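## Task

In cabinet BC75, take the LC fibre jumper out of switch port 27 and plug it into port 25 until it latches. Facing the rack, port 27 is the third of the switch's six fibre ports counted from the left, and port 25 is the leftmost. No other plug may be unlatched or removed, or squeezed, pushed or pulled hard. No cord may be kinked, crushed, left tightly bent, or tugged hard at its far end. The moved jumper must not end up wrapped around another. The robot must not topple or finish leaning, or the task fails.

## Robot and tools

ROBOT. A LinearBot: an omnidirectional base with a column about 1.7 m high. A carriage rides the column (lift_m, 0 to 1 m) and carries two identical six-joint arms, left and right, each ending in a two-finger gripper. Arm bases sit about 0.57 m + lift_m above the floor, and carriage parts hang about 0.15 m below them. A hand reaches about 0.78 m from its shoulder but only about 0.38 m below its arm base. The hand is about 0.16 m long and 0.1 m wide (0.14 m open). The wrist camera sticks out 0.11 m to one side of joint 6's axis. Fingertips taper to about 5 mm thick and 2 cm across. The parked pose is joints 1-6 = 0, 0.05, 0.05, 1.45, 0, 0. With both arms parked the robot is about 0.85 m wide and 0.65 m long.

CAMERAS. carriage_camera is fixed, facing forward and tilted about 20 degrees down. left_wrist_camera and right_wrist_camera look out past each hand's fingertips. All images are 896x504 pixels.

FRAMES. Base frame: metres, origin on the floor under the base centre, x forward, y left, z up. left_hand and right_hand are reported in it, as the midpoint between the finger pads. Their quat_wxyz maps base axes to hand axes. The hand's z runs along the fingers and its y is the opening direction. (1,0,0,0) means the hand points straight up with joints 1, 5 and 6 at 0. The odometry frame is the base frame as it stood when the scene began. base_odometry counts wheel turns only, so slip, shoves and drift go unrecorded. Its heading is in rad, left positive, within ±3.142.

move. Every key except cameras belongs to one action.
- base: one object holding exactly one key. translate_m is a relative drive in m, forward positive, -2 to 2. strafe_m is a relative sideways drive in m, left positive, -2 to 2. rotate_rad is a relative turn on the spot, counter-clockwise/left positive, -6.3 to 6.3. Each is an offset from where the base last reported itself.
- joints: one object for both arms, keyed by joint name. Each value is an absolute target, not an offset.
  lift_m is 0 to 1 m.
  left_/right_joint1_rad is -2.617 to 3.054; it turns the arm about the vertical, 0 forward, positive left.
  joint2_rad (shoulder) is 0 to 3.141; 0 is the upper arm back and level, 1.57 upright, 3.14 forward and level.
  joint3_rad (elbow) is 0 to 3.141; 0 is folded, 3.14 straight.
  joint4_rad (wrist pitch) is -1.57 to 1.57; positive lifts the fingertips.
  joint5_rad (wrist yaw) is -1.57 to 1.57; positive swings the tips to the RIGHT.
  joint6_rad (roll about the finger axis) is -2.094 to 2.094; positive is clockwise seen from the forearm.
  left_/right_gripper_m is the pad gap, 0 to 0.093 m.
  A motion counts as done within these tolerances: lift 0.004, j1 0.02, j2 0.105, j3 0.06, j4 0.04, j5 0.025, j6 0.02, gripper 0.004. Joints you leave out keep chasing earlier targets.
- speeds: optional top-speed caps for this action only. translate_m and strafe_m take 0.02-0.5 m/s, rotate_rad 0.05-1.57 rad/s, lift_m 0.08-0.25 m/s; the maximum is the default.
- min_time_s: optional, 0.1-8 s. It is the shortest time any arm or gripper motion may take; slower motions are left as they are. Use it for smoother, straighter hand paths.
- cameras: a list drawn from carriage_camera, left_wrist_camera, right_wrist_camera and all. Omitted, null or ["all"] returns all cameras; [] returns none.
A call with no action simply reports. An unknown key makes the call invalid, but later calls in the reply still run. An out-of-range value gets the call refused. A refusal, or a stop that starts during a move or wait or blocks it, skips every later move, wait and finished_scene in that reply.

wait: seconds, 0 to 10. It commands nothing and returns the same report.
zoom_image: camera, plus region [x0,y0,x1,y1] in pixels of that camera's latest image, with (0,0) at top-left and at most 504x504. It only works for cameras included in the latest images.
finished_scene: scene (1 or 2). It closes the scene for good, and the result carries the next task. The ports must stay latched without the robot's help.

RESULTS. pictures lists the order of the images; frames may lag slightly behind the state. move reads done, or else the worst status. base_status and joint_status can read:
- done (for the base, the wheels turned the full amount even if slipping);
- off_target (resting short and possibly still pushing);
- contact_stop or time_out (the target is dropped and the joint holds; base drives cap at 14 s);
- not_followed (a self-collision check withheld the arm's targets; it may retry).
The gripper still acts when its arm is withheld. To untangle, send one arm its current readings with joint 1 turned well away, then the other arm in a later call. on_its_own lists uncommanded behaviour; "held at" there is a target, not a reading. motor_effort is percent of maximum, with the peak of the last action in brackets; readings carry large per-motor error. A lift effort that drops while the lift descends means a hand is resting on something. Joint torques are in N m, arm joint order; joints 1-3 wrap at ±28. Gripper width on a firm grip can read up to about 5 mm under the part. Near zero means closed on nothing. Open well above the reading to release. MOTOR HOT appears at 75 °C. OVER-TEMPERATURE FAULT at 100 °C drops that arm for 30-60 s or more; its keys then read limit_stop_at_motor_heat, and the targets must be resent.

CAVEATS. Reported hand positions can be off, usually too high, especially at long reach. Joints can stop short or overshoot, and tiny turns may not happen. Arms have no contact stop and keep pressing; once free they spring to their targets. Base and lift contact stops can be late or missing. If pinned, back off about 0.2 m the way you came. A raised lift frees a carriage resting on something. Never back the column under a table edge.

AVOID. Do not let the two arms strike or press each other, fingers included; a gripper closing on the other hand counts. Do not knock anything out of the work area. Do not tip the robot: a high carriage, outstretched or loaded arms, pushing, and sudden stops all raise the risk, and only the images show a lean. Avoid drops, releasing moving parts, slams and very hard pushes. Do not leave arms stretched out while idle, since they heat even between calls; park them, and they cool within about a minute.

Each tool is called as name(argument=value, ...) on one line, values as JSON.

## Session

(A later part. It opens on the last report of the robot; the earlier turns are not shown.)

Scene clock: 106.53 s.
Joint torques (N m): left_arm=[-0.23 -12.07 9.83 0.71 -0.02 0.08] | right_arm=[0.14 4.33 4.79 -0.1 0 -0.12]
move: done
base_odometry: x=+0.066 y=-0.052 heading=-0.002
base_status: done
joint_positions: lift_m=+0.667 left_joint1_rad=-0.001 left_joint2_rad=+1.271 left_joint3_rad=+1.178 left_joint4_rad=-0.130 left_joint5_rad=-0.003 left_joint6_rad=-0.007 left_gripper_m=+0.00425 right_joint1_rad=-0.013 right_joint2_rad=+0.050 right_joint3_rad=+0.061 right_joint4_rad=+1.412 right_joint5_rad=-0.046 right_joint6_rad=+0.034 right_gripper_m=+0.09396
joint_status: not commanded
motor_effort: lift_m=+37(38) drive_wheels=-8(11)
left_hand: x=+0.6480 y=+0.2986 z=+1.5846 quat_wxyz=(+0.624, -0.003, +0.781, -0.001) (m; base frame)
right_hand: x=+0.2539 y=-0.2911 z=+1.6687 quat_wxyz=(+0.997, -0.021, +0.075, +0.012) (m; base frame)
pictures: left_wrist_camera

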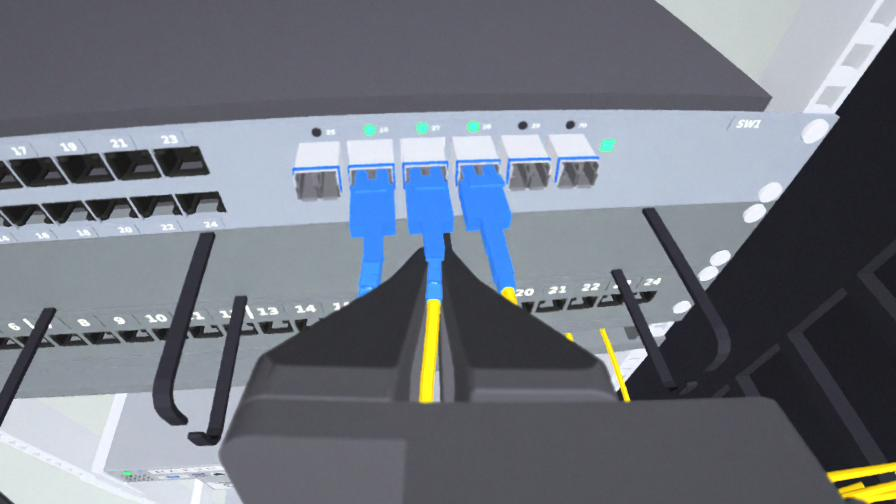

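move(base={"translate_m":-0.02}, speeds={"translate_m":0.02}, cameras=["left_wrist_camera"])

zoom_image(camera="left_wrist_camera", region=[330, 60, 570, 310])

Scene clock: 113.77 s.
Joint torques (N m): left_arm=[-0.68 -16.12 9.81 0.11 0.08 0.09] | right_arm=[0.13 4.34 4.96 -0.06 0 -0.11]
move: done
base_odometry: x=+0.046 y=-0.052 heading=-0.003
base_status: done
joint_positions: lift_m=+0.667 left_joint1_rad=+0.004 left_joint2_rad=+1.307 left_joint3_rad=+1.178 left_joint4_rad=-0.063 left_joint5_rad=-0.011 left_joint6_rad=-0.007 left_gripper_m=+0.00409 right_joint1_rad=-0.013 right_joint2_rad=+0.050 right_joint3_rad=+0.061 right_joint4_rad=+1.412 right_joint5_rad=-0.046 right_joint6_rad=+0.034 right_gripper_m=+0.09396
joint_status: not commanded
motor_effort: lift_m=+37(38) drive_wheels=-4(11)
left_hand: x=+0.6598 y=+0.3021 z=+1.5857 quat_wxyz=(+0.636, -0.008, +0.772, +0.003) (m; base frame)
right_hand: x=+0.2539 y=-0.2911 z=+1.6687 quat_wxyz=(+0.997, -0.021, +0.075, +0.012) (m; base frame)
pictures: left_wrist_camera

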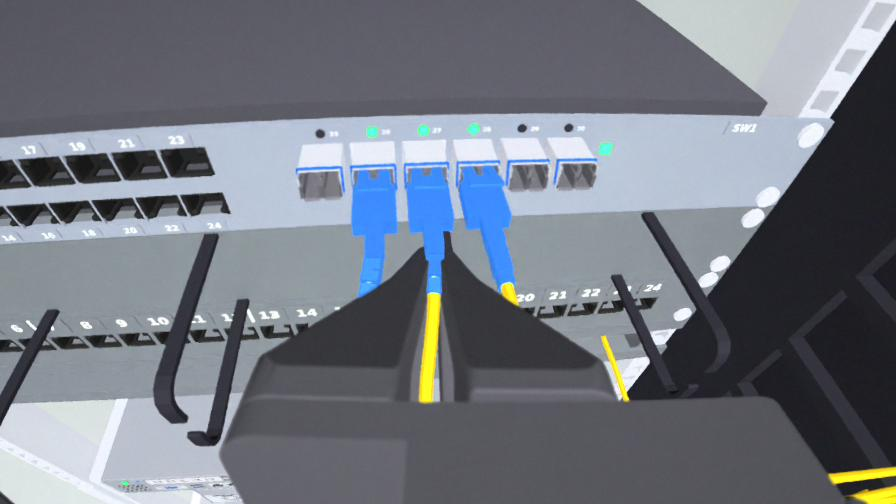

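Scaled by 2.016.

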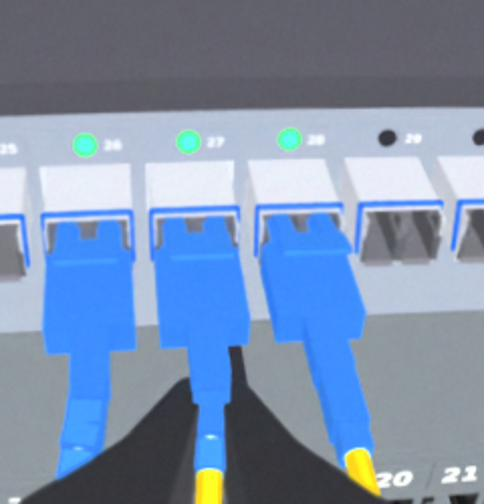

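zoom_image(camera="left_wrist_camera", region=[340, 130, 440, 240])

zoom_image(camera="left_wrist_camera", region=[400, 140, 500, 310])

Scaled by 4.582.

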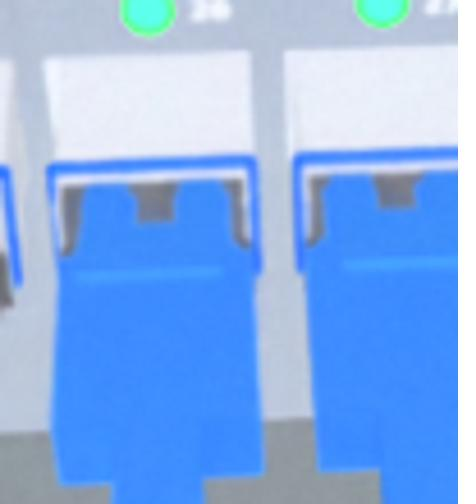

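Scaled by 2.965.

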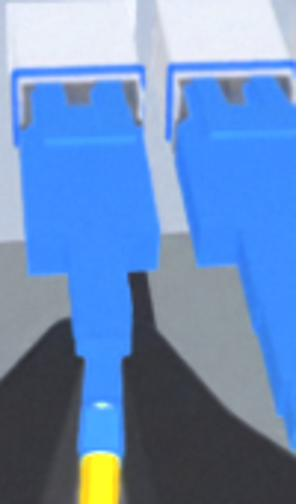

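move(base={"translate_m":0.05}, speeds={"translate_m":0.03}, cameras=[])

move(joints={"left_gripper_m":0.011}, min_time_s=1, cameras=["left_wrist_camera"])

zoom_image(camera="left_wrist_camera", region=[340, 110, 540, 310])

Scene clock: 123.57 s.
Joint torques (N m): left_arm=[-0.72 -2.56 9.39 2.17 0.07 0.09] | right_arm=[0.14 4.34 4.9 -0.02 0 -0.12]
move: done
base_odometry: x=+0.096 y=-0.052 heading=-0.002
base_status: done
joint_positions: lift_m=+0.667 left_joint1_rad=+0.005 left_joint2_rad=+1.184 left_joint3_rad=+1.180 left_joint4_rad=-0.292 left_joint5_rad=-0.012 left_joint6_rad=-0.007 left_gripper_m=+0.00409 right_joint1_rad=-0.013 right_joint2_rad=+0.050 right_joint3_rad=+0.061 right_joint4_rad=+1.412 right_joint5_rad=-0.046 right_joint6_rad=+0.034 right_gripper_m=+0.09396
joint_status: not commanded
motor_effort: lift_m=+37(38) drive_wheels=+2(5)
left_hand: x=+0.6175 y=+0.3025 z=+1.5818 quat_wxyz=(+0.595, -0.008, +0.804, +0.004) (m; base frame)
right_hand: x=+0.2538 y=-0.2911 z=+1.6687 quat_wxyz=(+0.997, -0.021, +0.075, +0.012) (m; base frame)
pictures: none
No camera images: "cameras" was empty.

Scene clock: 124.83 s.
Joint torques (N m): left_arm=[-0.59 -3.52 9.4 1.98 0.07 0.09] | right_arm=[0.14 4.21 4.9 -0.04 0 -0.12]
move: done
base_odometry: x=+0.096 y=-0.052 heading=-0.002
base_status: not commanded
joint_positions: lift_m=+0.667 left_joint1_rad=+0.005 left_joint2_rad=+1.192 left_joint3_rad=+1.180 left_joint4_rad=-0.269 left_joint5_rad=-0.012 left_joint6_rad=-0.007 left_gripper_m=+0.01097 right_joint1_rad=-0.013 right_joint2_rad=+0.050 right_joint3_rad=+0.061 right_joint4_rad=+1.412 right_joint5_rad=-0.046 right_joint6_rad=+0.034 right_gripper_m=+0.09396
joint_status: all done
motor_effort: lift_m=+37(38) drive_wheels=+1(2)
left_hand: x=+0.6210 y=+0.3025 z=+1.5842 quat_wxyz=(+0.601, -0.008, +0.799, +0.004) (m; base frame)
right_hand: x=+0.2538 y=-0.2911 z=+1.6687 quat_wxyz=(+0.997, -0.021, +0.075, +0.012) (m; base frame)
pictures: left_wrist_camera

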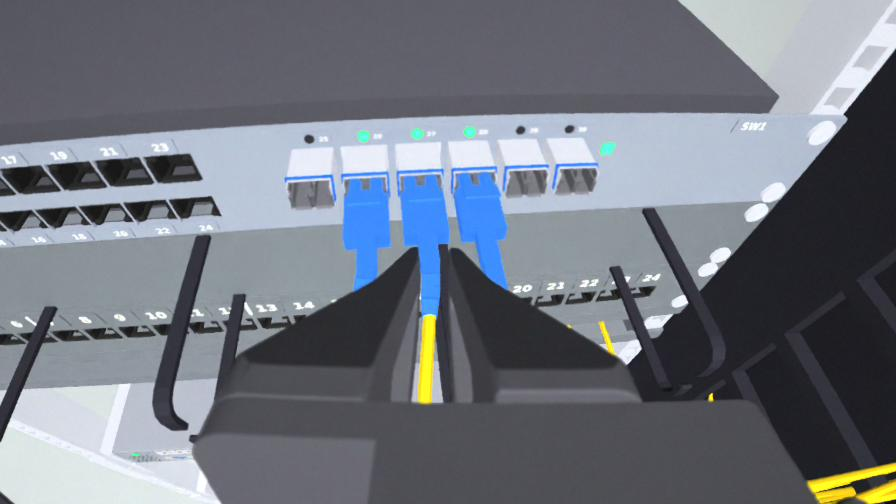

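Scaled by 2.520.

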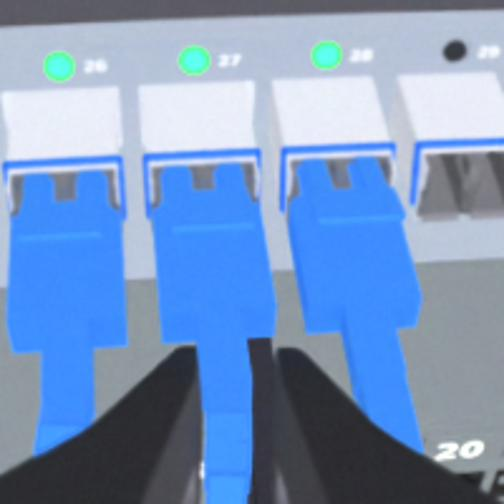

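move(base={"translate_m":0.002}, speeds={"translate_m":0.02}, cameras=[])

move(joints={"left_gripper_m":0.0}, min_time_s=1.5, cameras=["left_wrist_camera"])

zoom_image(camera="left_wrist_camera", region=[380, 170, 500, 310])

move(base={"translate_m":-0.04}, speeds={"translate_m":0.03}, cameras=["left_wrist_camera"])

zoom_image(camera="left_wrist_camera", region=[330, 60, 570, 310])

Scene clock: 130.77 s.
Joint torques (N m): left_arm=[-0.57 -4.19 9.42 1.97 0.07 0.08] | right_arm=[0.16 4.29 4.74 -0.01 0 -0.11]
move: done
base_odometry: x=+0.098 y=-0.052 heading=-0.002
base_status: done
joint_positions: lift_m=+0.667 left_joint1_rad=+0.005 left_joint2_rad=+1.197 left_joint3_rad=+1.180 left_joint4_rad=-0.266 left_joint5_rad=-0.012 left_joint6_rad=-0.007 left_gripper_m=+0.01097 right_joint1_rad=-0.013 right_joint2_rad=+0.050 right_joint3_rad=+0.061 right_joint4_rad=+1.412 right_joint5_rad=-0.046 right_joint6_rad=+0.034 right_gripper_m=+0.09396
joint_status: not commanded
motor_effort: lift_m=+37(38) drive_wheels=+1(5)
left_hand: x=+0.6224 y=+0.3025 z=+1.5828 quat_wxyz=(+0.600, -0.008, +0.800, +0.004) (m; base frame)
right_hand: x=+0.2538 y=-0.2911 z=+1.6687 quat_wxyz=(+0.997, -0.021, +0.075, +0.012) (m; base frame)
pictures: none
No camera images: "cameras" was empty.

Scene clock: 132.57 s.
Joint torques (N m): left_arm=[-0.68 -4.07 9.44 1.95 0.07 0.08] | right_arm=[0.14 4.22 4.92 -0.05 0 -0.12]
move: off_target
base_odometry: x=+0.098 y=-0.052 heading=-0.002
base_status: not commanded
joint_positions: lift_m=+0.667 left_joint1_rad=+0.005 left_joint2_rad=+1.197 left_joint3_rad=+1.180 left_joint4_rad=-0.266 left_joint5_rad=-0.012 left_joint6_rad=-0.007 left_gripper_m=+0.00493 right_joint1_rad=-0.013 right_joint2_rad=+0.050 right_joint3_rad=+0.061 right_joint4_rad=+1.412 right_joint5_rad=-0.046 right_joint6_rad=+0.034 right_gripper_m=+0.09396
joint_status: left_gripper_m off_target (ended at +0.00496, target +0.00000)
motor_effort: lift_m=+37(38) drive_wheels=+1(3)
left_hand: x=+0.6224 y=+0.3025 z=+1.5829 quat_wxyz=(+0.600, -0.008, +0.800, +0.004) (m; base frame)
right_hand: x=+0.2538 y=-0.2911 z=+1.6687 quat_wxyz=(+0.997, -0.021, +0.075, +0.012) (m; base frame)
pictures: left_wrist_camera

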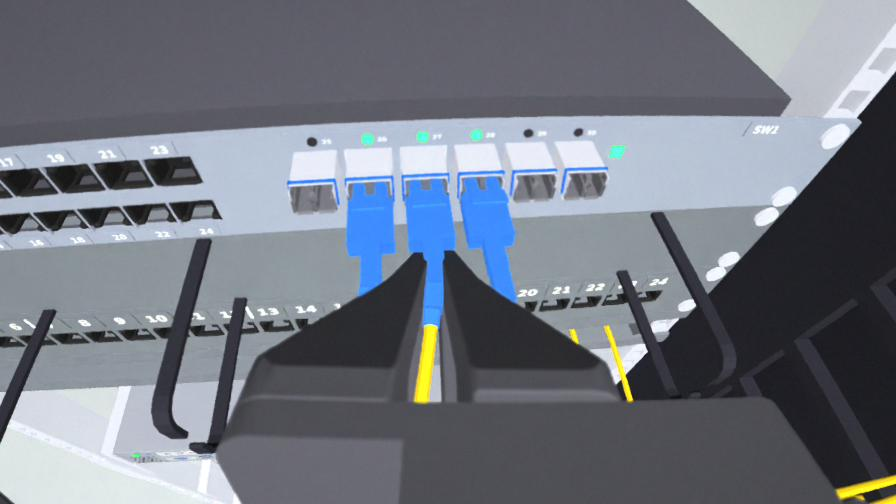

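Scaled by 3.600.

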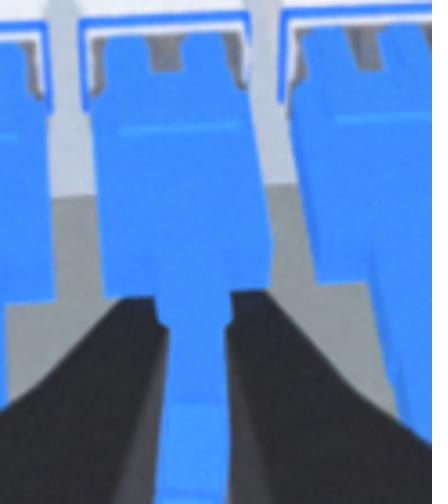

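Scene clock: 134.33 s.
Joint torques (N m): left_arm=[-0.65 -13.16 9.51 0.63 0.12 0.1] | right_arm=[0.14 4.37 4.94 -0.03 0 -0.11]
move: done
base_odometry: x=+0.058 y=-0.052 heading=-0.002
base_status: done
joint_positions: lift_m=+0.667 left_joint1_rad=+0.005 left_joint2_rad=+1.280 left_joint3_rad=+1.180 left_joint4_rad=-0.119 left_joint5_rad=-0.018 left_joint6_rad=-0.007 left_gripper_m=+0.00444 right_joint1_rad=-0.013 right_joint2_rad=+0.050 right_joint3_rad=+0.061 right_joint4_rad=+1.412 right_joint5_rad=-0.046 right_joint6_rad=+0.034 right_gripper_m=+0.09396
joint_status: not commanded
motor_effort: lift_m=+37(38) drive_wheels=-5(10)
left_hand: x=+0.6508 y=+0.3037 z=+1.5845 quat_wxyz=(+0.625, -0.010, +0.780, +0.006) (m; base frame)
right_hand: x=+0.2538 y=-0.2911 z=+1.6687 quat_wxyz=(+0.997, -0.021, +0.075, +0.012) (m; base frame)
pictures: left_wrist_camera

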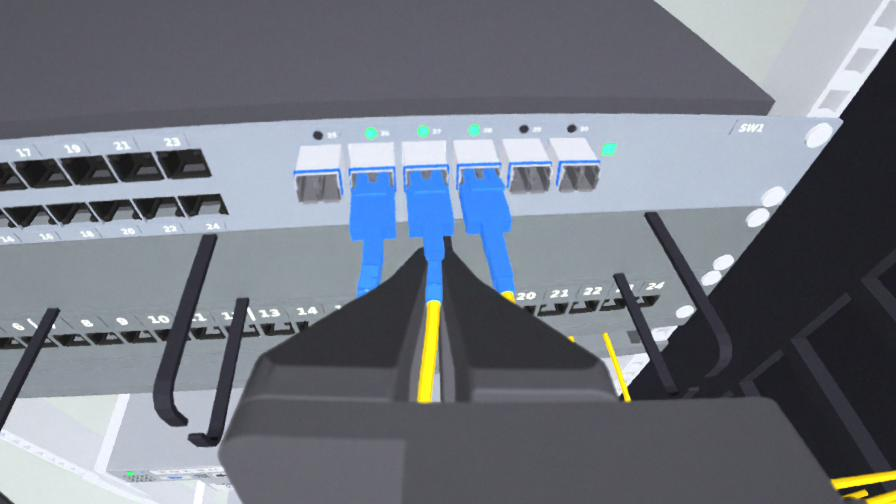

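Scaled by 2.016.

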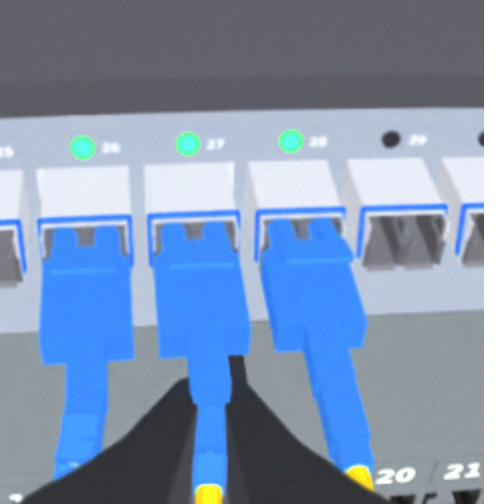

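move(base={"translate_m":0.03}, speeds={"translate_m":0.03}, cameras=[])

move(joints={"left_gripper_m":0.011}, min_time_s=1, cameras=[])

move(joints={"lift_m":0.74}, speeds={"lift_m":0.1}, cameras=[])

move(joints={"left_joint4_rad":0.15}, min_time_s=2, cameras=["left_wrist_camera","carriage_camera"])

Scene clock: 152.33 s.
Joint torques (N m): left_arm=[-0.68 -4.97 9.43 1.83 0.15 0.1] | right_arm=[0.13 4.22 4.9 -0.02 0 -0.12]
move: done
base_odometry: x=+0.088 y=-0.052 heading=-0.002
base_status: done
joint_positions: lift_m=+0.667 left_joint1_rad=+0.005 left_joint2_rad=+1.204 left_joint3_rad=+1.180 left_joint4_rad=-0.255 left_joint5_rad=-0.018 left_joint6_rad=-0.007 left_gripper_m=+0.00443 right_joint1_rad=-0.013 right_joint2_rad=+0.050 right_joint3_rad=+0.061 right_joint4_rad=+1.412 right_joint5_rad=-0.046 right_joint6_rad=+0.034 right_gripper_m=+0.09396
joint_status: not commanded
motor_effort: lift_m=+37(38) drive_wheels=-3(5)
left_hand: x=+0.6249 y=+0.3035 z=+1.5827 quat_wxyz=(+0.602, -0.010, +0.798, +0.006) (m; base frame)
right_hand: x=+0.2538 y=-0.2911 z=+1.6687 quat_wxyz=(+0.997, -0.021, +0.075, +0.012) (m; base frame)
pictures: none
No camera images: "cameras" was empty.

Scene clock: 153.63 s.
Joint torques (N m): left_arm=[-0.65 -4.86 9.43 1.85 0.08 0.08] | right_arm=[0.13 4.22 4.92 -0.05 0 -0.12]
move: done
base_odometry: x=+0.088 y=-0.052 heading=-0.002
base_status: not commanded
joint_positions: lift_m=+0.667 left_joint1_rad=+0.005 left_joint2_rad=+1.204 left_joint3_rad=+1.180 left_joint4_rad=-0.255 left_joint5_rad=-0.013 left_joint6_rad=-0.007 left_gripper_m=+0.01096 right_joint1_rad=-0.013 right_joint2_rad=+0.050 right_joint3_rad=+0.061 right_joint4_rad=+1.412 right_joint5_rad=-0.046 right_joint6_rad=+0.034 right_gripper_m=+0.09396
joint_status: all done
motor_effort: lift_m=+37(38) drive_wheels=-3(3)
left_hand: x=+0.6249 y=+0.3026 z=+1.5827 quat_wxyz=(+0.602, -0.008, +0.798, +0.005) (m; base frame)
right_hand: x=+0.2538 y=-0.2911 z=+1.6687 quat_wxyz=(+0.997, -0.021, +0.075, +0.012) (m; base frame)
pictures: none
No camera images: "cameras" was empty.

Scene clock: 154.77 s.
Joint torques (N m): left_arm=[-0.65 -5.03 9.47 1.87 0.08 0.1] | right_arm=[0.14 4.29 4.93 -0.07 0 -0.12]
move: done
base_odometry: x=+0.088 y=-0.052 heading=-0.002
base_status: not commanded
joint_positions: lift_m=+0.740 left_joint1_rad=+0.005 left_joint2_rad=+1.204 left_joint3_rad=+1.180 left_joint4_rad=-0.257 left_joint5_rad=-0.013 left_joint6_rad=-0.007 left_gripper_m=+0.01097 right_joint1_rad=-0.013 right_joint2_rad=+0.050 right_joint3_rad=+0.061 right_joint4_rad=+1.412 right_joint5_rad=-0.046 right_joint6_rad=+0.034 right_gripper_m=+0.09396
joint_status: all done
motor_effort: lift_m=+40(49) drive_wheels=-3(3)
left_hand: x=+0.6247 y=+0.3026 z=+1.6550 quat_wxyz=(+0.601, -0.008, +0.799, +0.005) (m; base frame)
right_hand: x=+0.2538 y=-0.2911 z=+1.7415 quat_wxyz=(+0.997, -0.021, +0.075, +0.012) (m; base frame)
pictures: none
No camera images: "cameras" was empty.

Scene clock: 157.07 s.
Joint torques (N m): left_arm=[-0.68 -4.81 9.29 1.91 0.07 0.1] | right_arm=[0.13 4.22 4.9 -0.05 0 -0.11]
move: done
base_odometry: x=+0.088 y=-0.052 heading=-0.002
base_status: not commanded
joint_positions: lift_m=+0.740 left_joint1_rad=+0.005 left_joint2_rad=+1.204 left_joint3_rad=+1.180 left_joint4_rad=+0.131 left_joint5_rad=-0.012 left_joint6_rad=-0.007 left_gripper_m=+0.01097 right_joint1_rad=-0.013 right_joint2_rad=+0.050 right_joint3_rad=+0.061 right_joint4_rad=+1.412 right_joint5_rad=-0.046 right_joint6_rad=+0.034 right_gripper_m=+0.09396
joint_status: all done
motor_effort: lift_m=+40(40) drive_wheels=-3(3)
left_hand: x=+0.6330 y=+0.3026 z=+1.7495 quat_wxyz=(+0.744, -0.008, +0.668, +0.003) (m; base frame)
right_hand: x=+0.2538 y=-0.2911 z=+1.7415 quat_wxyz=(+0.997, -0.021, +0.075, +0.012) (m; base frame)
pictures: carriage_camera, left_wrist_camera

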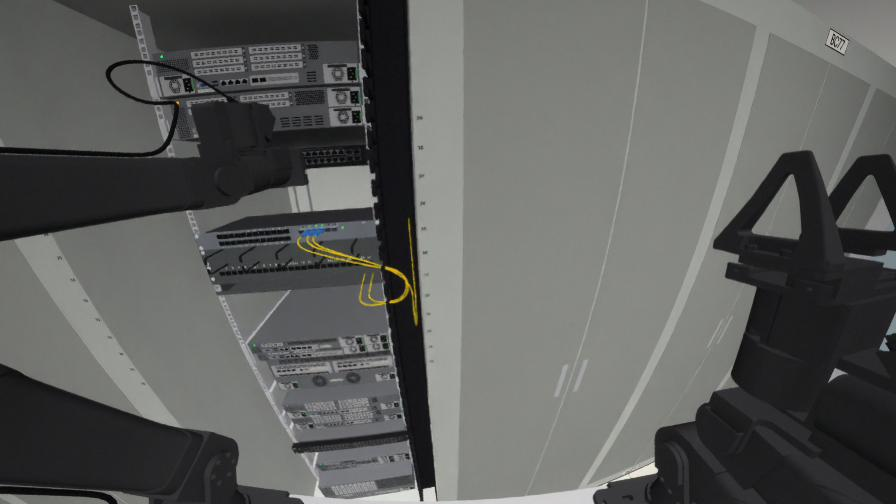

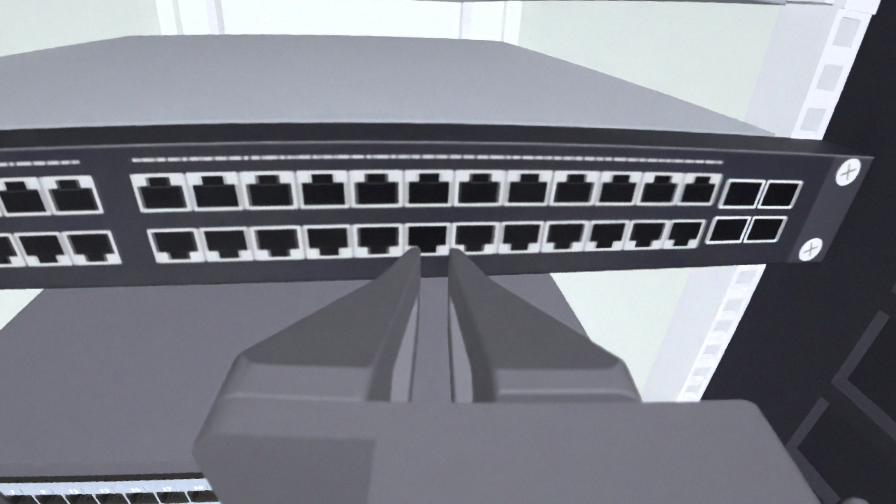

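move(joints={"right_joint6_rad":1.57}, cameras=["carriage_camera"])

zoom_image(camera="carriage_camera", region=[640, 100, 896, 340])

zoom_image(camera="carriage_camera", region=[270, 220, 350, 260])

Scene clock: 166.60 s.
Joint torques (N m): left_arm=[-0.65 -4.83 9.37 1.91 0.07 0.09] | right_arm=[0.14 4.12 4.98 0.06 -0.08 -0.08]
move: done
base_odometry: x=+0.088 y=-0.052 heading=-0.002
base_status: not commanded
joint_positions: lift_m=+0.740 left_joint1_rad=+0.005 left_joint2_rad=+1.204 left_joint3_rad=+1.180 left_joint4_rad=+0.133 left_joint5_rad=-0.012 left_joint6_rad=-0.007 left_gripper_m=+0.01097 right_joint1_rad=-0.013 right_joint2_rad=+0.050 right_joint3_rad=+0.061 right_joint4_rad=+1.412 right_joint5_rad=-0.046 right_joint6_rad=+1.562 right_gripper_m=+0.09396
joint_status: all done
motor_effort: lift_m=+39(40) drive_wheels=-3(3)
left_hand: x=+0.6329 y=+0.3026 z=+1.7500 quat_wxyz=(+0.745, -0.008, +0.667, +0.003) (m; base frame)
right_hand: x=+0.2538 y=-0.2911 z=+1.7415 quat_wxyz=(+0.712, +0.036, +0.068, +0.698) (m; base frame)
pictures: carriage_camera

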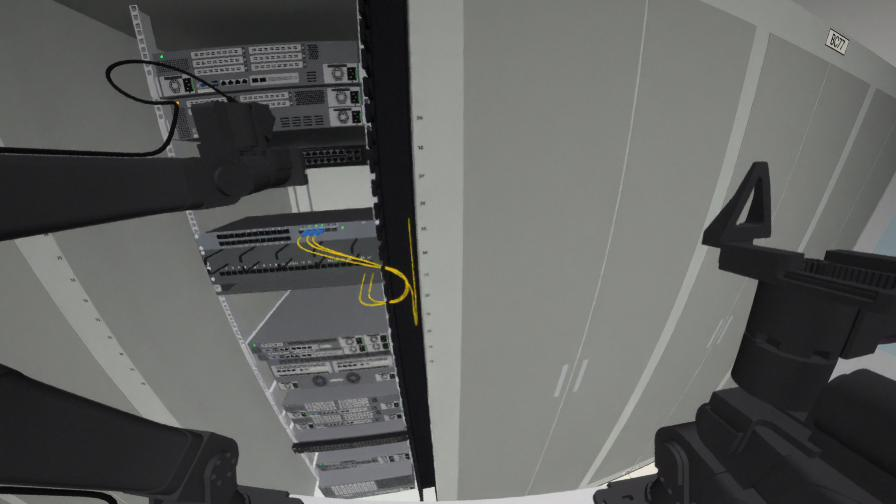

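Scaled by 1.969.

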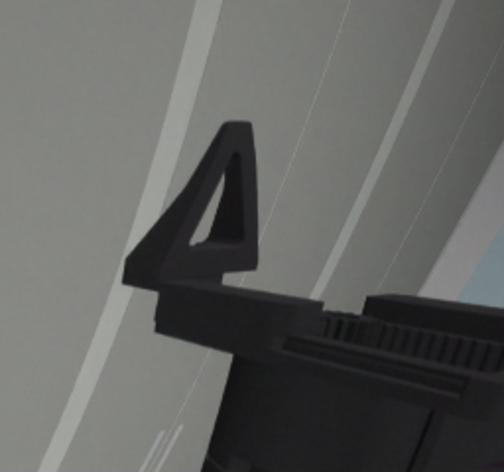

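Scaled by 6.300.

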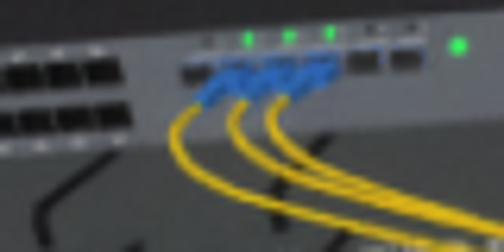

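move(base={"translate_m":-0.06}, joints={"lift_m":0.68}, cameras=[])

move(joints={"left_joint4_rad":-0.16,"left_joint6_rad":-1.57,"left_joint5_rad":0,"left_joint1_rad":0,"left_gripper_m":0.03}, min_time_s=3, cameras=["left_wrist_camera","carriage_camera"])

Scene clock: 180.67 s.
Joint torques (N m): left_arm=[-0.64 -4.88 9.42 1.87 0.07 0.1] | right_arm=[0.14 4.12 4.98 0.05 -0.09 -0.07]
move: done
base_odometry: x=+0.029 y=-0.052 heading=-0.002
base_status: done
joint_positions: lift_m=+0.680 left_joint1_rad=+0.005 left_joint2_rad=+1.204 left_joint3_rad=+1.180 left_joint4_rad=+0.137 left_joint5_rad=-0.012 left_joint6_rad=-0.007 left_gripper_m=+0.01097 right_joint1_rad=-0.013 right_joint2_rad=+0.050 right_joint3_rad=+0.061 right_joint4_rad=+1.414 right_joint5_rad=-0.046 right_joint6_rad=+1.563 right_gripper_m=+0.09396
joint_status: all done
motor_effort: lift_m=+38(38) drive_wheels=+2(8)
left_hand: x=+0.6328 y=+0.3026 z=+1.6912 quat_wxyz=(+0.746, -0.008, +0.666, +0.003) (m; base frame)
right_hand: x=+0.2533 y=-0.2911 z=+1.6817 quat_wxyz=(+0.711, +0.036, +0.068, +0.699) (m; base frame)
pictures: none
No camera images: "cameras" was empty.

Scene clock: 184.00 s.
Joint torques (N m): left_arm=[-0.62 -4.9 9.35 1.82 0.07 0.01] | right_arm=[0.14 4.12 4.98 0.05 -0.09 -0.07]
move: done
base_odometry: x=+0.029 y=-0.052 heading=-0.002
base_status: not commanded
joint_positions: lift_m=+0.680 left_joint1_rad=+0.005 left_joint2_rad=+1.204 left_joint3_rad=+1.180 left_joint4_rad=-0.160 left_joint5_rad=-0.012 left_joint6_rad=-1.559 left_gripper_m=+0.02994 right_joint1_rad=-0.013 right_joint2_rad=+0.050 right_joint3_rad=+0.061 right_joint4_rad=+1.414 right_joint5_rad=-0.046 right_joint6_rad=+1.563 right_gripper_m=+0.09396
joint_status: all done
motor_effort: lift_m=+38(38) drive_wheels=+2(2)
left_hand: x=+0.6302 y=+0.3025 z=+1.6183 quat_wxyz=(+0.459, -0.545, +0.543, -0.445) (m; base frame)
right_hand: x=+0.2533 y=-0.2911 z=+1.6817 quat_wxyz=(+0.711, +0.036, +0.068, +0.699) (m; base frame)
pictures: carriage_camera, left_wrist_camera

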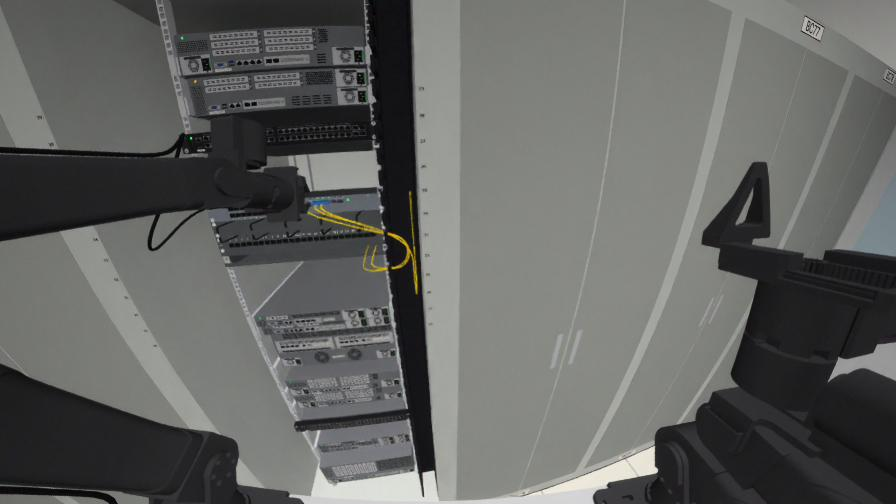

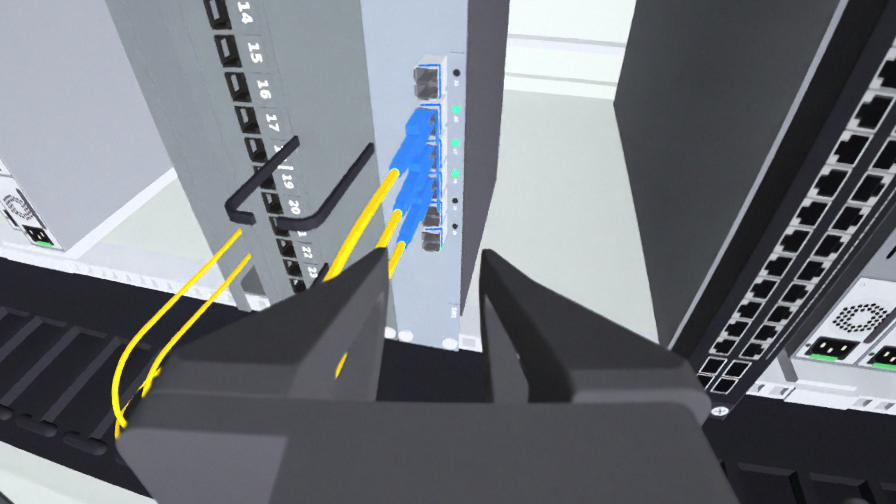

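zoom_image(camera="left_wrist_camera", region=[360, 40, 480, 260])

Scaled by 2.291.

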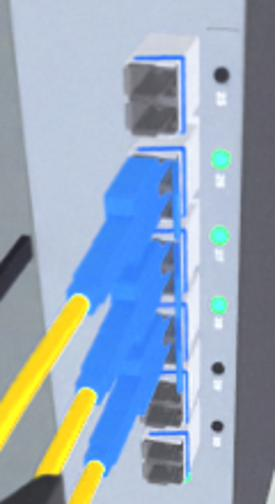

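move(joints={"lift_m":0.75,"left_joint4_rad":-0.5,"left_joint6_rad":0,"left_gripper_m":0.0}, min_time_s=2.5, cameras=["left_wrist_camera"])

Scene clock: 234.90 s.
Joint torques (N m): left_arm=[-0.68 -4.71 9.32 1.72 0.05 0.09] | right_arm=[0.14 4.14 4.98 0.05 -0.09 -0.07]
move: done
base_odometry: x=+0.029 y=-0.052 heading=-0.002
base_status: not commanded
joint_positions: lift_m=+0.750 left_joint1_rad=+0.005 left_joint2_rad=+1.204 left_joint3_rad=+1.180 left_joint4_rad=-0.500 left_joint5_rad=-0.011 left_joint6_rad=-0.011 left_gripper_m=+0.00108 right_joint1_rad=-0.013 right_joint2_rad=+0.050 right_joint3_rad=+0.061 right_joint4_rad=+1.414 right_joint5_rad=-0.046 right_joint6_rad=+1.563 right_gripper_m=+0.09396
joint_status: all done
motor_effort: lift_m=+39(49) drive_wheels=+2(2)
left_hand: x=+0.6014 y=+0.3023 z=+1.6102 quat_wxyz=(+0.500, -0.010, +0.866, +0.003) (m; base frame)
right_hand: x=+0.2533 y=-0.2911 z=+1.7516 quat_wxyz=(+0.711, +0.036, +0.068, +0.699) (m; base frame)
pictures: left_wrist_camera

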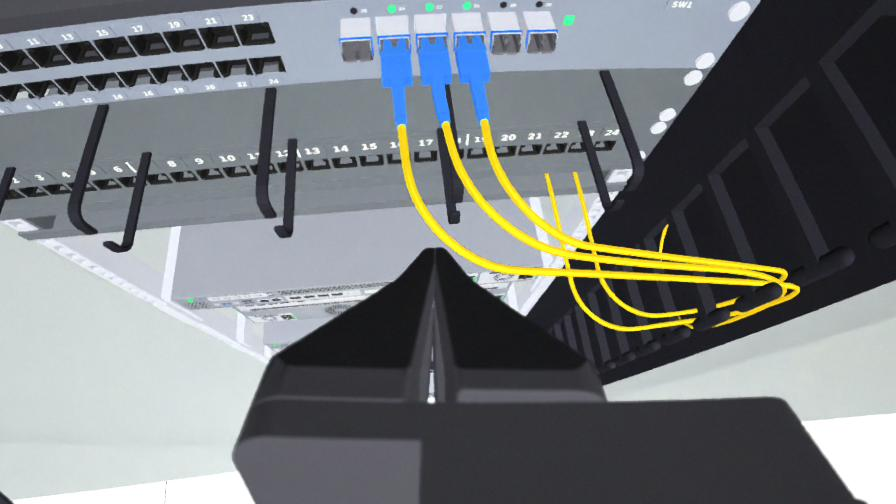

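move(base={"translate_m":0.105}, speeds={"translate_m":0.05}, cameras=["left_wrist_camera"])

zoom_image(camera="left_wrist_camera", region=[360, 160, 500, 300])

Scene clock: 241.63 s.
Joint torques (N m): left_arm=[-0.68 -3.64 9.32 1.94 0.07 0.12] | right_arm=[0.14 4.22 5 0.06 -0.09 -0.07]
move: done
base_odometry: x=+0.134 y=-0.052 heading=-0.002
base_status: done
joint_positions: lift_m=+0.750 left_joint1_rad=+0.005 left_joint2_rad=+1.195 left_joint3_rad=+1.180 left_joint4_rad=-0.528 left_joint5_rad=-0.011 left_joint6_rad=-0.010 left_gripper_m=+0.00108 right_joint1_rad=-0.013 right_joint2_rad=+0.050 right_joint3_rad=+0.061 right_joint4_rad=+1.412 right_joint5_rad=-0.046 right_joint6_rad=+1.563 right_gripper_m=+0.09396
joint_status: not commanded
motor_effort: lift_m=+39(40) drive_wheels=+1(4)
left_hand: x=+0.5961 y=+0.3023 z=+1.6079 quat_wxyz=(+0.492, -0.009, +0.871, +0.004) (m; base frame)
right_hand: x=+0.2538 y=-0.2911 z=+1.7515 quat_wxyz=(+0.711, +0.036, +0.068, +0.699) (m; base frame)
pictures: left_wrist_camera

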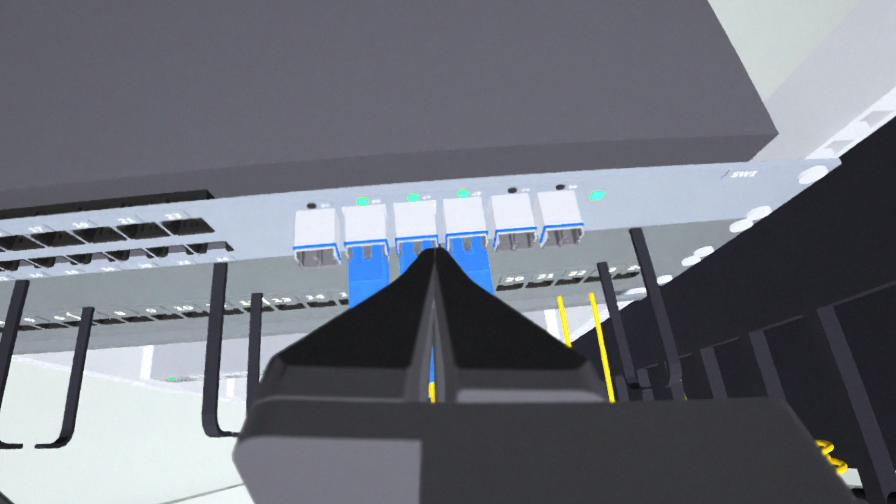

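Scaled by 3.600.

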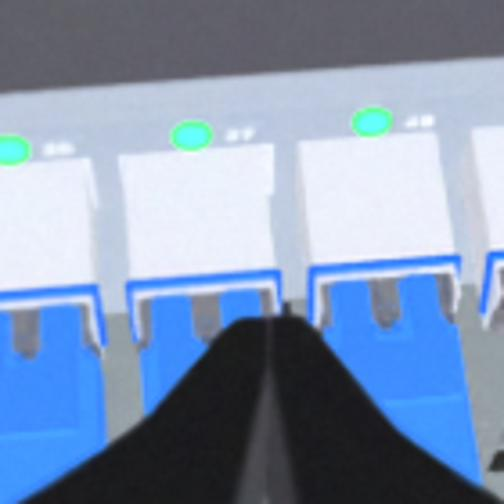

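move(base={"strafe_m":0.006}, speeds={"strafe_m":0.03}, cameras=[])

move(joints={"lift_m":0.738}, cameras=["left_wrist_camera"])

zoom_image(camera="left_wrist_camera", region=[360, 160, 500, 300])

Scene clock: 247.83 s.
Joint torques (N m): left_arm=[-0.32 -3.63 9.32 1.95 -0.11 0.12] | right_arm=[0.06 4.12 4.98 0.07 -0.11 -0.07]
move: done
base_odometry: x=+0.134 y=-0.046 heading=-0.002
base_status: done
joint_positions: lift_m=+0.750 left_joint1_rad=+0.000 left_joint2_rad=+1.195 left_joint3_rad=+1.180 left_joint4_rad=-0.529 left_joint5_rad=+0.004 left_joint6_rad=-0.010 left_gripper_m=+0.00108 right_joint1_rad=-0.013 right_joint2_rad=+0.050 right_joint3_rad=+0.061 right_joint4_rad=+1.412 right_joint5_rad=-0.046 right_joint6_rad=+1.563 right_gripper_m=+0.09396
joint_status: not commanded
motor_effort: lift_m=+40(40) drive_wheels=+2(2)
left_hand: x=+0.5960 y=+0.2979 z=+1.6076 quat_wxyz=(+0.491, -0.003, +0.871, -0.004) (m; base frame)
right_hand: x=+0.2538 y=-0.2911 z=+1.7515 quat_wxyz=(+0.711, +0.036, +0.068, +0.699) (m; base frame)
pictures: none
No camera images: "cameras" was empty.

Scene clock: 248.33 s.
Joint torques (N m): left_arm=[-0.31 -2.15 9.07 1.88 -0.1 0.11] | right_arm=[0.13 4.15 5.03 0.04 -0.08 -0.07]
move: done
base_odometry: x=+0.134 y=-0.046 heading=-0.002
base_status: not commanded
joint_positions: lift_m=+0.738 left_joint1_rad=+0.000 left_joint2_rad=+1.181 left_joint3_rad=+1.183 left_joint4_rad=-0.520 left_joint5_rad=+0.004 left_joint6_rad=-0.010 left_gripper_m=+0.00108 right_joint1_rad=-0.013 right_joint2_rad=+0.050 right_joint3_rad=+0.061 right_joint4_rad=+1.412 right_joint5_rad=-0.046 right_joint6_rad=+1.563 right_gripper_m=+0.09396
joint_status: all done
motor_effort: lift_m=+36(38) drive_wheels=+2(2)
left_hand: x=+0.5950 y=+0.2979 z=+1.6038 quat_wxyz=(+0.502, -0.003, +0.865, -0.004) (m; base frame)
right_hand: x=+0.2538 y=-0.2911 z=+1.7398 quat_wxyz=(+0.711, +0.036, +0.068, +0.699) (m; base frame)
pictures: left_wrist_camera

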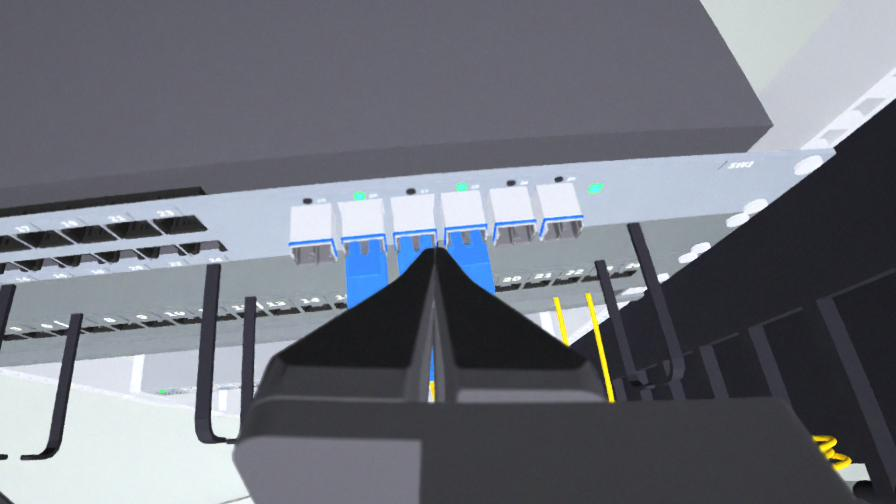

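Scaled by 3.600.

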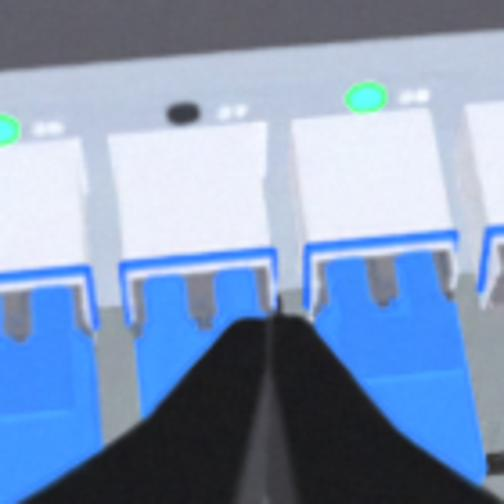

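move(base={"translate_m":-0.03}, speeds={"translate_m":0.03}, cameras=["left_wrist_camera"])

zoom_image(camera="left_wrist_camera", region=[330, 130, 530, 300])

Scene clock: 254.23 s.
Joint torques (N m): left_arm=[-0.35 -3.21 9.01 1.71 -0.1 0.13] | right_arm=[0.14 3.96 4.97 0.2 -0.09 -0.07]
move: done
base_odometry: x=+0.104 y=-0.046 heading=-0.002
base_status: done
joint_positions: lift_m=+0.738 left_joint1_rad=+0.000 left_joint2_rad=+1.190 left_joint3_rad=+1.183 left_joint4_rad=-0.502 left_joint5_rad=+0.004 left_joint6_rad=-0.010 left_gripper_m=+0.00107 right_joint1_rad=-0.013 right_joint2_rad=+0.050 right_joint3_rad=+0.061 right_joint4_rad=+1.410 right_joint5_rad=-0.046 right_joint6_rad=+1.564 right_gripper_m=+0.09396
joint_status: not commanded
motor_effort: lift_m=+36(37) drive_wheels=+1(7)
left_hand: x=+0.5988 y=+0.2979 z=+1.6046 quat_wxyz=(+0.506, -0.003, +0.862, -0.004) (m; base frame)
right_hand: x=+0.2543 y=-0.2911 z=+1.7397 quat_wxyz=(+0.711, +0.037, +0.069, +0.699) (m; base frame)
pictures: left_wrist_camera

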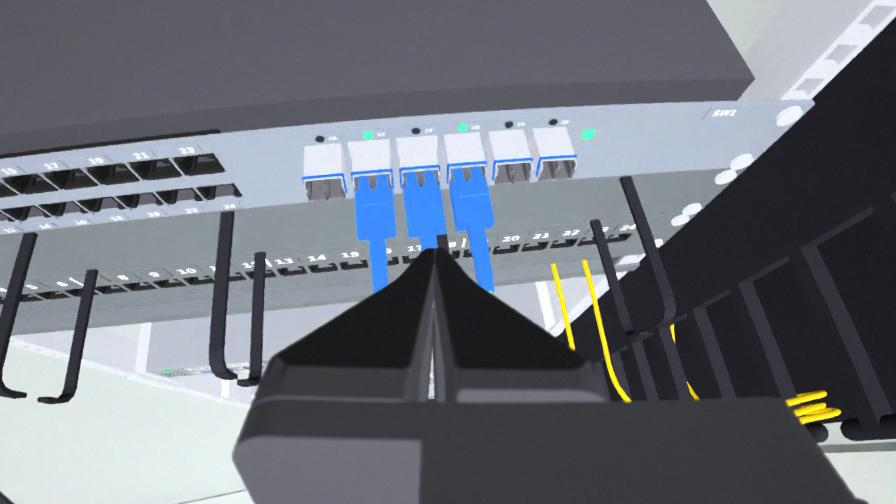

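Scaled by 2.520.

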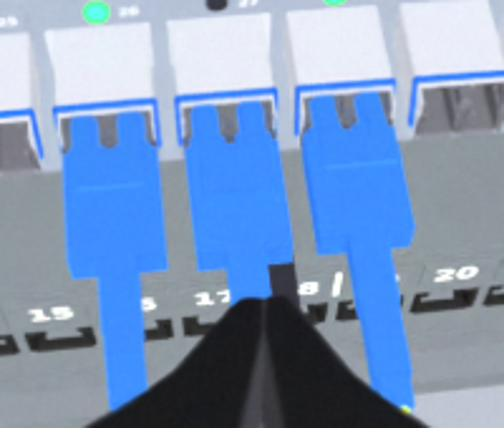

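move(joints={"lift_m":0.76}, cameras=[])

move(base={"translate_m":-0.019}, joints={"left_joint4_rad":-0.25,"left_gripper_m":0.011}, speeds={"translate_m":0.03}, cameras=[])

move(joints={"lift_m":0.686}, speeds={"lift_m":0.1}, cameras=["left_wrist_camera"])

zoom_image(camera="left_wrist_camera", region=[330, 110, 530, 310])

Scene clock: 258.87 s.
Joint torques (N m): left_arm=[-0.32 -3.81 9.11 1.74 -0.1 0.12] | right_arm=[0.13 4.05 4.93 0.08 -0.08 -0.07]
move: done
base_odometry: x=+0.104 y=-0.046 heading=-0.002
base_status: not commanded
joint_positions: lift_m=+0.760 left_joint1_rad=+0.000 left_joint2_rad=+1.196 left_joint3_rad=+1.183 left_joint4_rad=-0.504 left_joint5_rad=+0.004 left_joint6_rad=-0.010 left_gripper_m=+0.00107 right_joint1_rad=-0.013 right_joint2_rad=+0.050 right_joint3_rad=+0.061 right_joint4_rad=+1.409 right_joint5_rad=-0.046 right_joint6_rad=+1.564 right_gripper_m=+0.09396
joint_status: all done
motor_effort: lift_m=+39(48) drive_wheels=+1(1)
left_hand: x=+0.5995 y=+0.2979 z=+1.6238 quat_wxyz=(+0.503, -0.003, +0.864, -0.004) (m; base frame)
right_hand: x=+0.2545 y=-0.2911 z=+1.7615 quat_wxyz=(+0.711, +0.037, +0.069, +0.699) (m; base frame)
pictures: none
No camera images: "cameras" was empty.

Scene clock: 260.13 s.
Joint torques (N m): left_arm=[-0.31 -4.36 9.14 1.93 -0.11 0.12] | right_arm=[0.13 4.16 5.15 0.01 -0.08 -0.06]
move: done
base_odometry: x=+0.085 y=-0.046 heading=-0.002
base_status: done
joint_positions: lift_m=+0.760 left_joint1_rad=+0.000 left_joint2_rad=+1.199 left_joint3_rad=+1.183 left_joint4_rad=-0.264 left_joint5_rad=+0.004 left_joint6_rad=-0.010 left_gripper_m=+0.01097 right_joint1_rad=-0.013 right_joint2_rad=+0.050 right_joint3_rad=+0.061 right_joint4_rad=+1.409 right_joint5_rad=-0.046 right_joint6_rad=+1.564 right_gripper_m=+0.09396
joint_status: all done
motor_effort: lift_m=+39(40) drive_wheels=+0(5)
left_hand: x=+0.6230 y=+0.2979 z=+1.6768 quat_wxyz=(+0.601, -0.003, +0.799, -0.004) (m; base frame)
right_hand: x=+0.2545 y=-0.2911 z=+1.7615 quat_wxyz=(+0.711, +0.037, +0.069, +0.699) (m; base frame)
pictures: none
No camera images: "cameras" was empty.

Scene clock: 261.27 s.
Joint torques (N m): left_arm=[-0.32 -4.22 9.1 1.93 -0.09 0.11] | right_arm=[0.13 4.14 4.98 0.11 -0.09 -0.07]
move: done
base_odometry: x=+0.085 y=-0.046 heading=-0.002
base_status: not commanded
joint_positions: lift_m=+0.686 left_joint1_rad=+0.000 left_joint2_rad=+1.199 left_joint3_rad=+1.183 left_joint4_rad=-0.261 left_joint5_rad=+0.004 left_joint6_rad=-0.010 left_gripper_m=+0.01097 right_joint1_rad=-0.013 right_joint2_rad=+0.050 right_joint3_rad=+0.061 right_joint4_rad=+1.410 right_joint5_rad=-0.046 right_joint6_rad=+1.564 right_gripper_m=+0.09396
joint_status: all done
motor_effort: lift_m=+37(38) drive_wheels=+0(0)
left_hand: x=+0.6232 y=+0.2979 z=+1.6037 quat_wxyz=(+0.603, -0.003, +0.798, -0.004) (m; base frame)
right_hand: x=+0.2544 y=-0.2911 z=+1.6876 quat_wxyz=(+0.711, +0.037, +0.069, +0.699) (m; base frame)
pictures: left_wrist_camera

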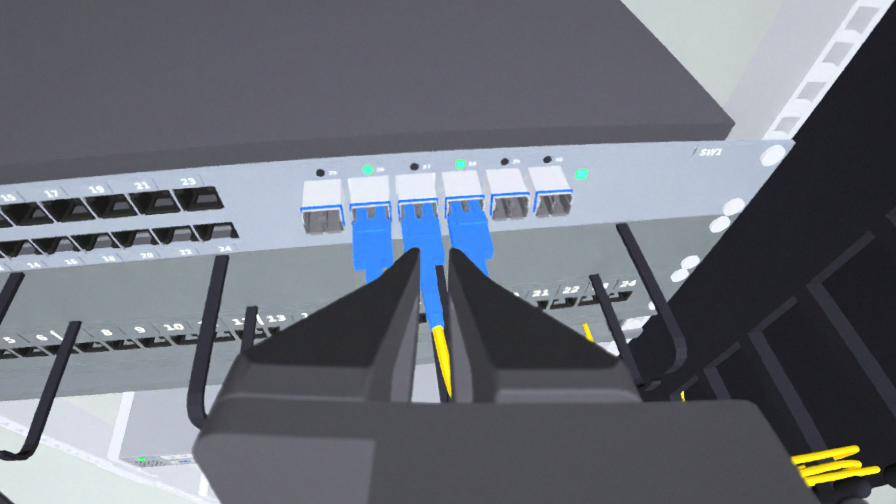

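Scaled by 2.520.

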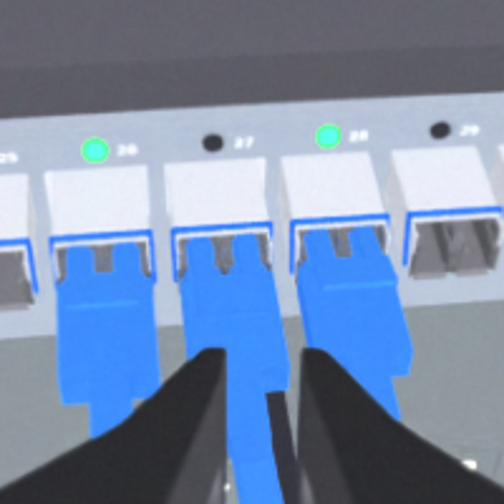

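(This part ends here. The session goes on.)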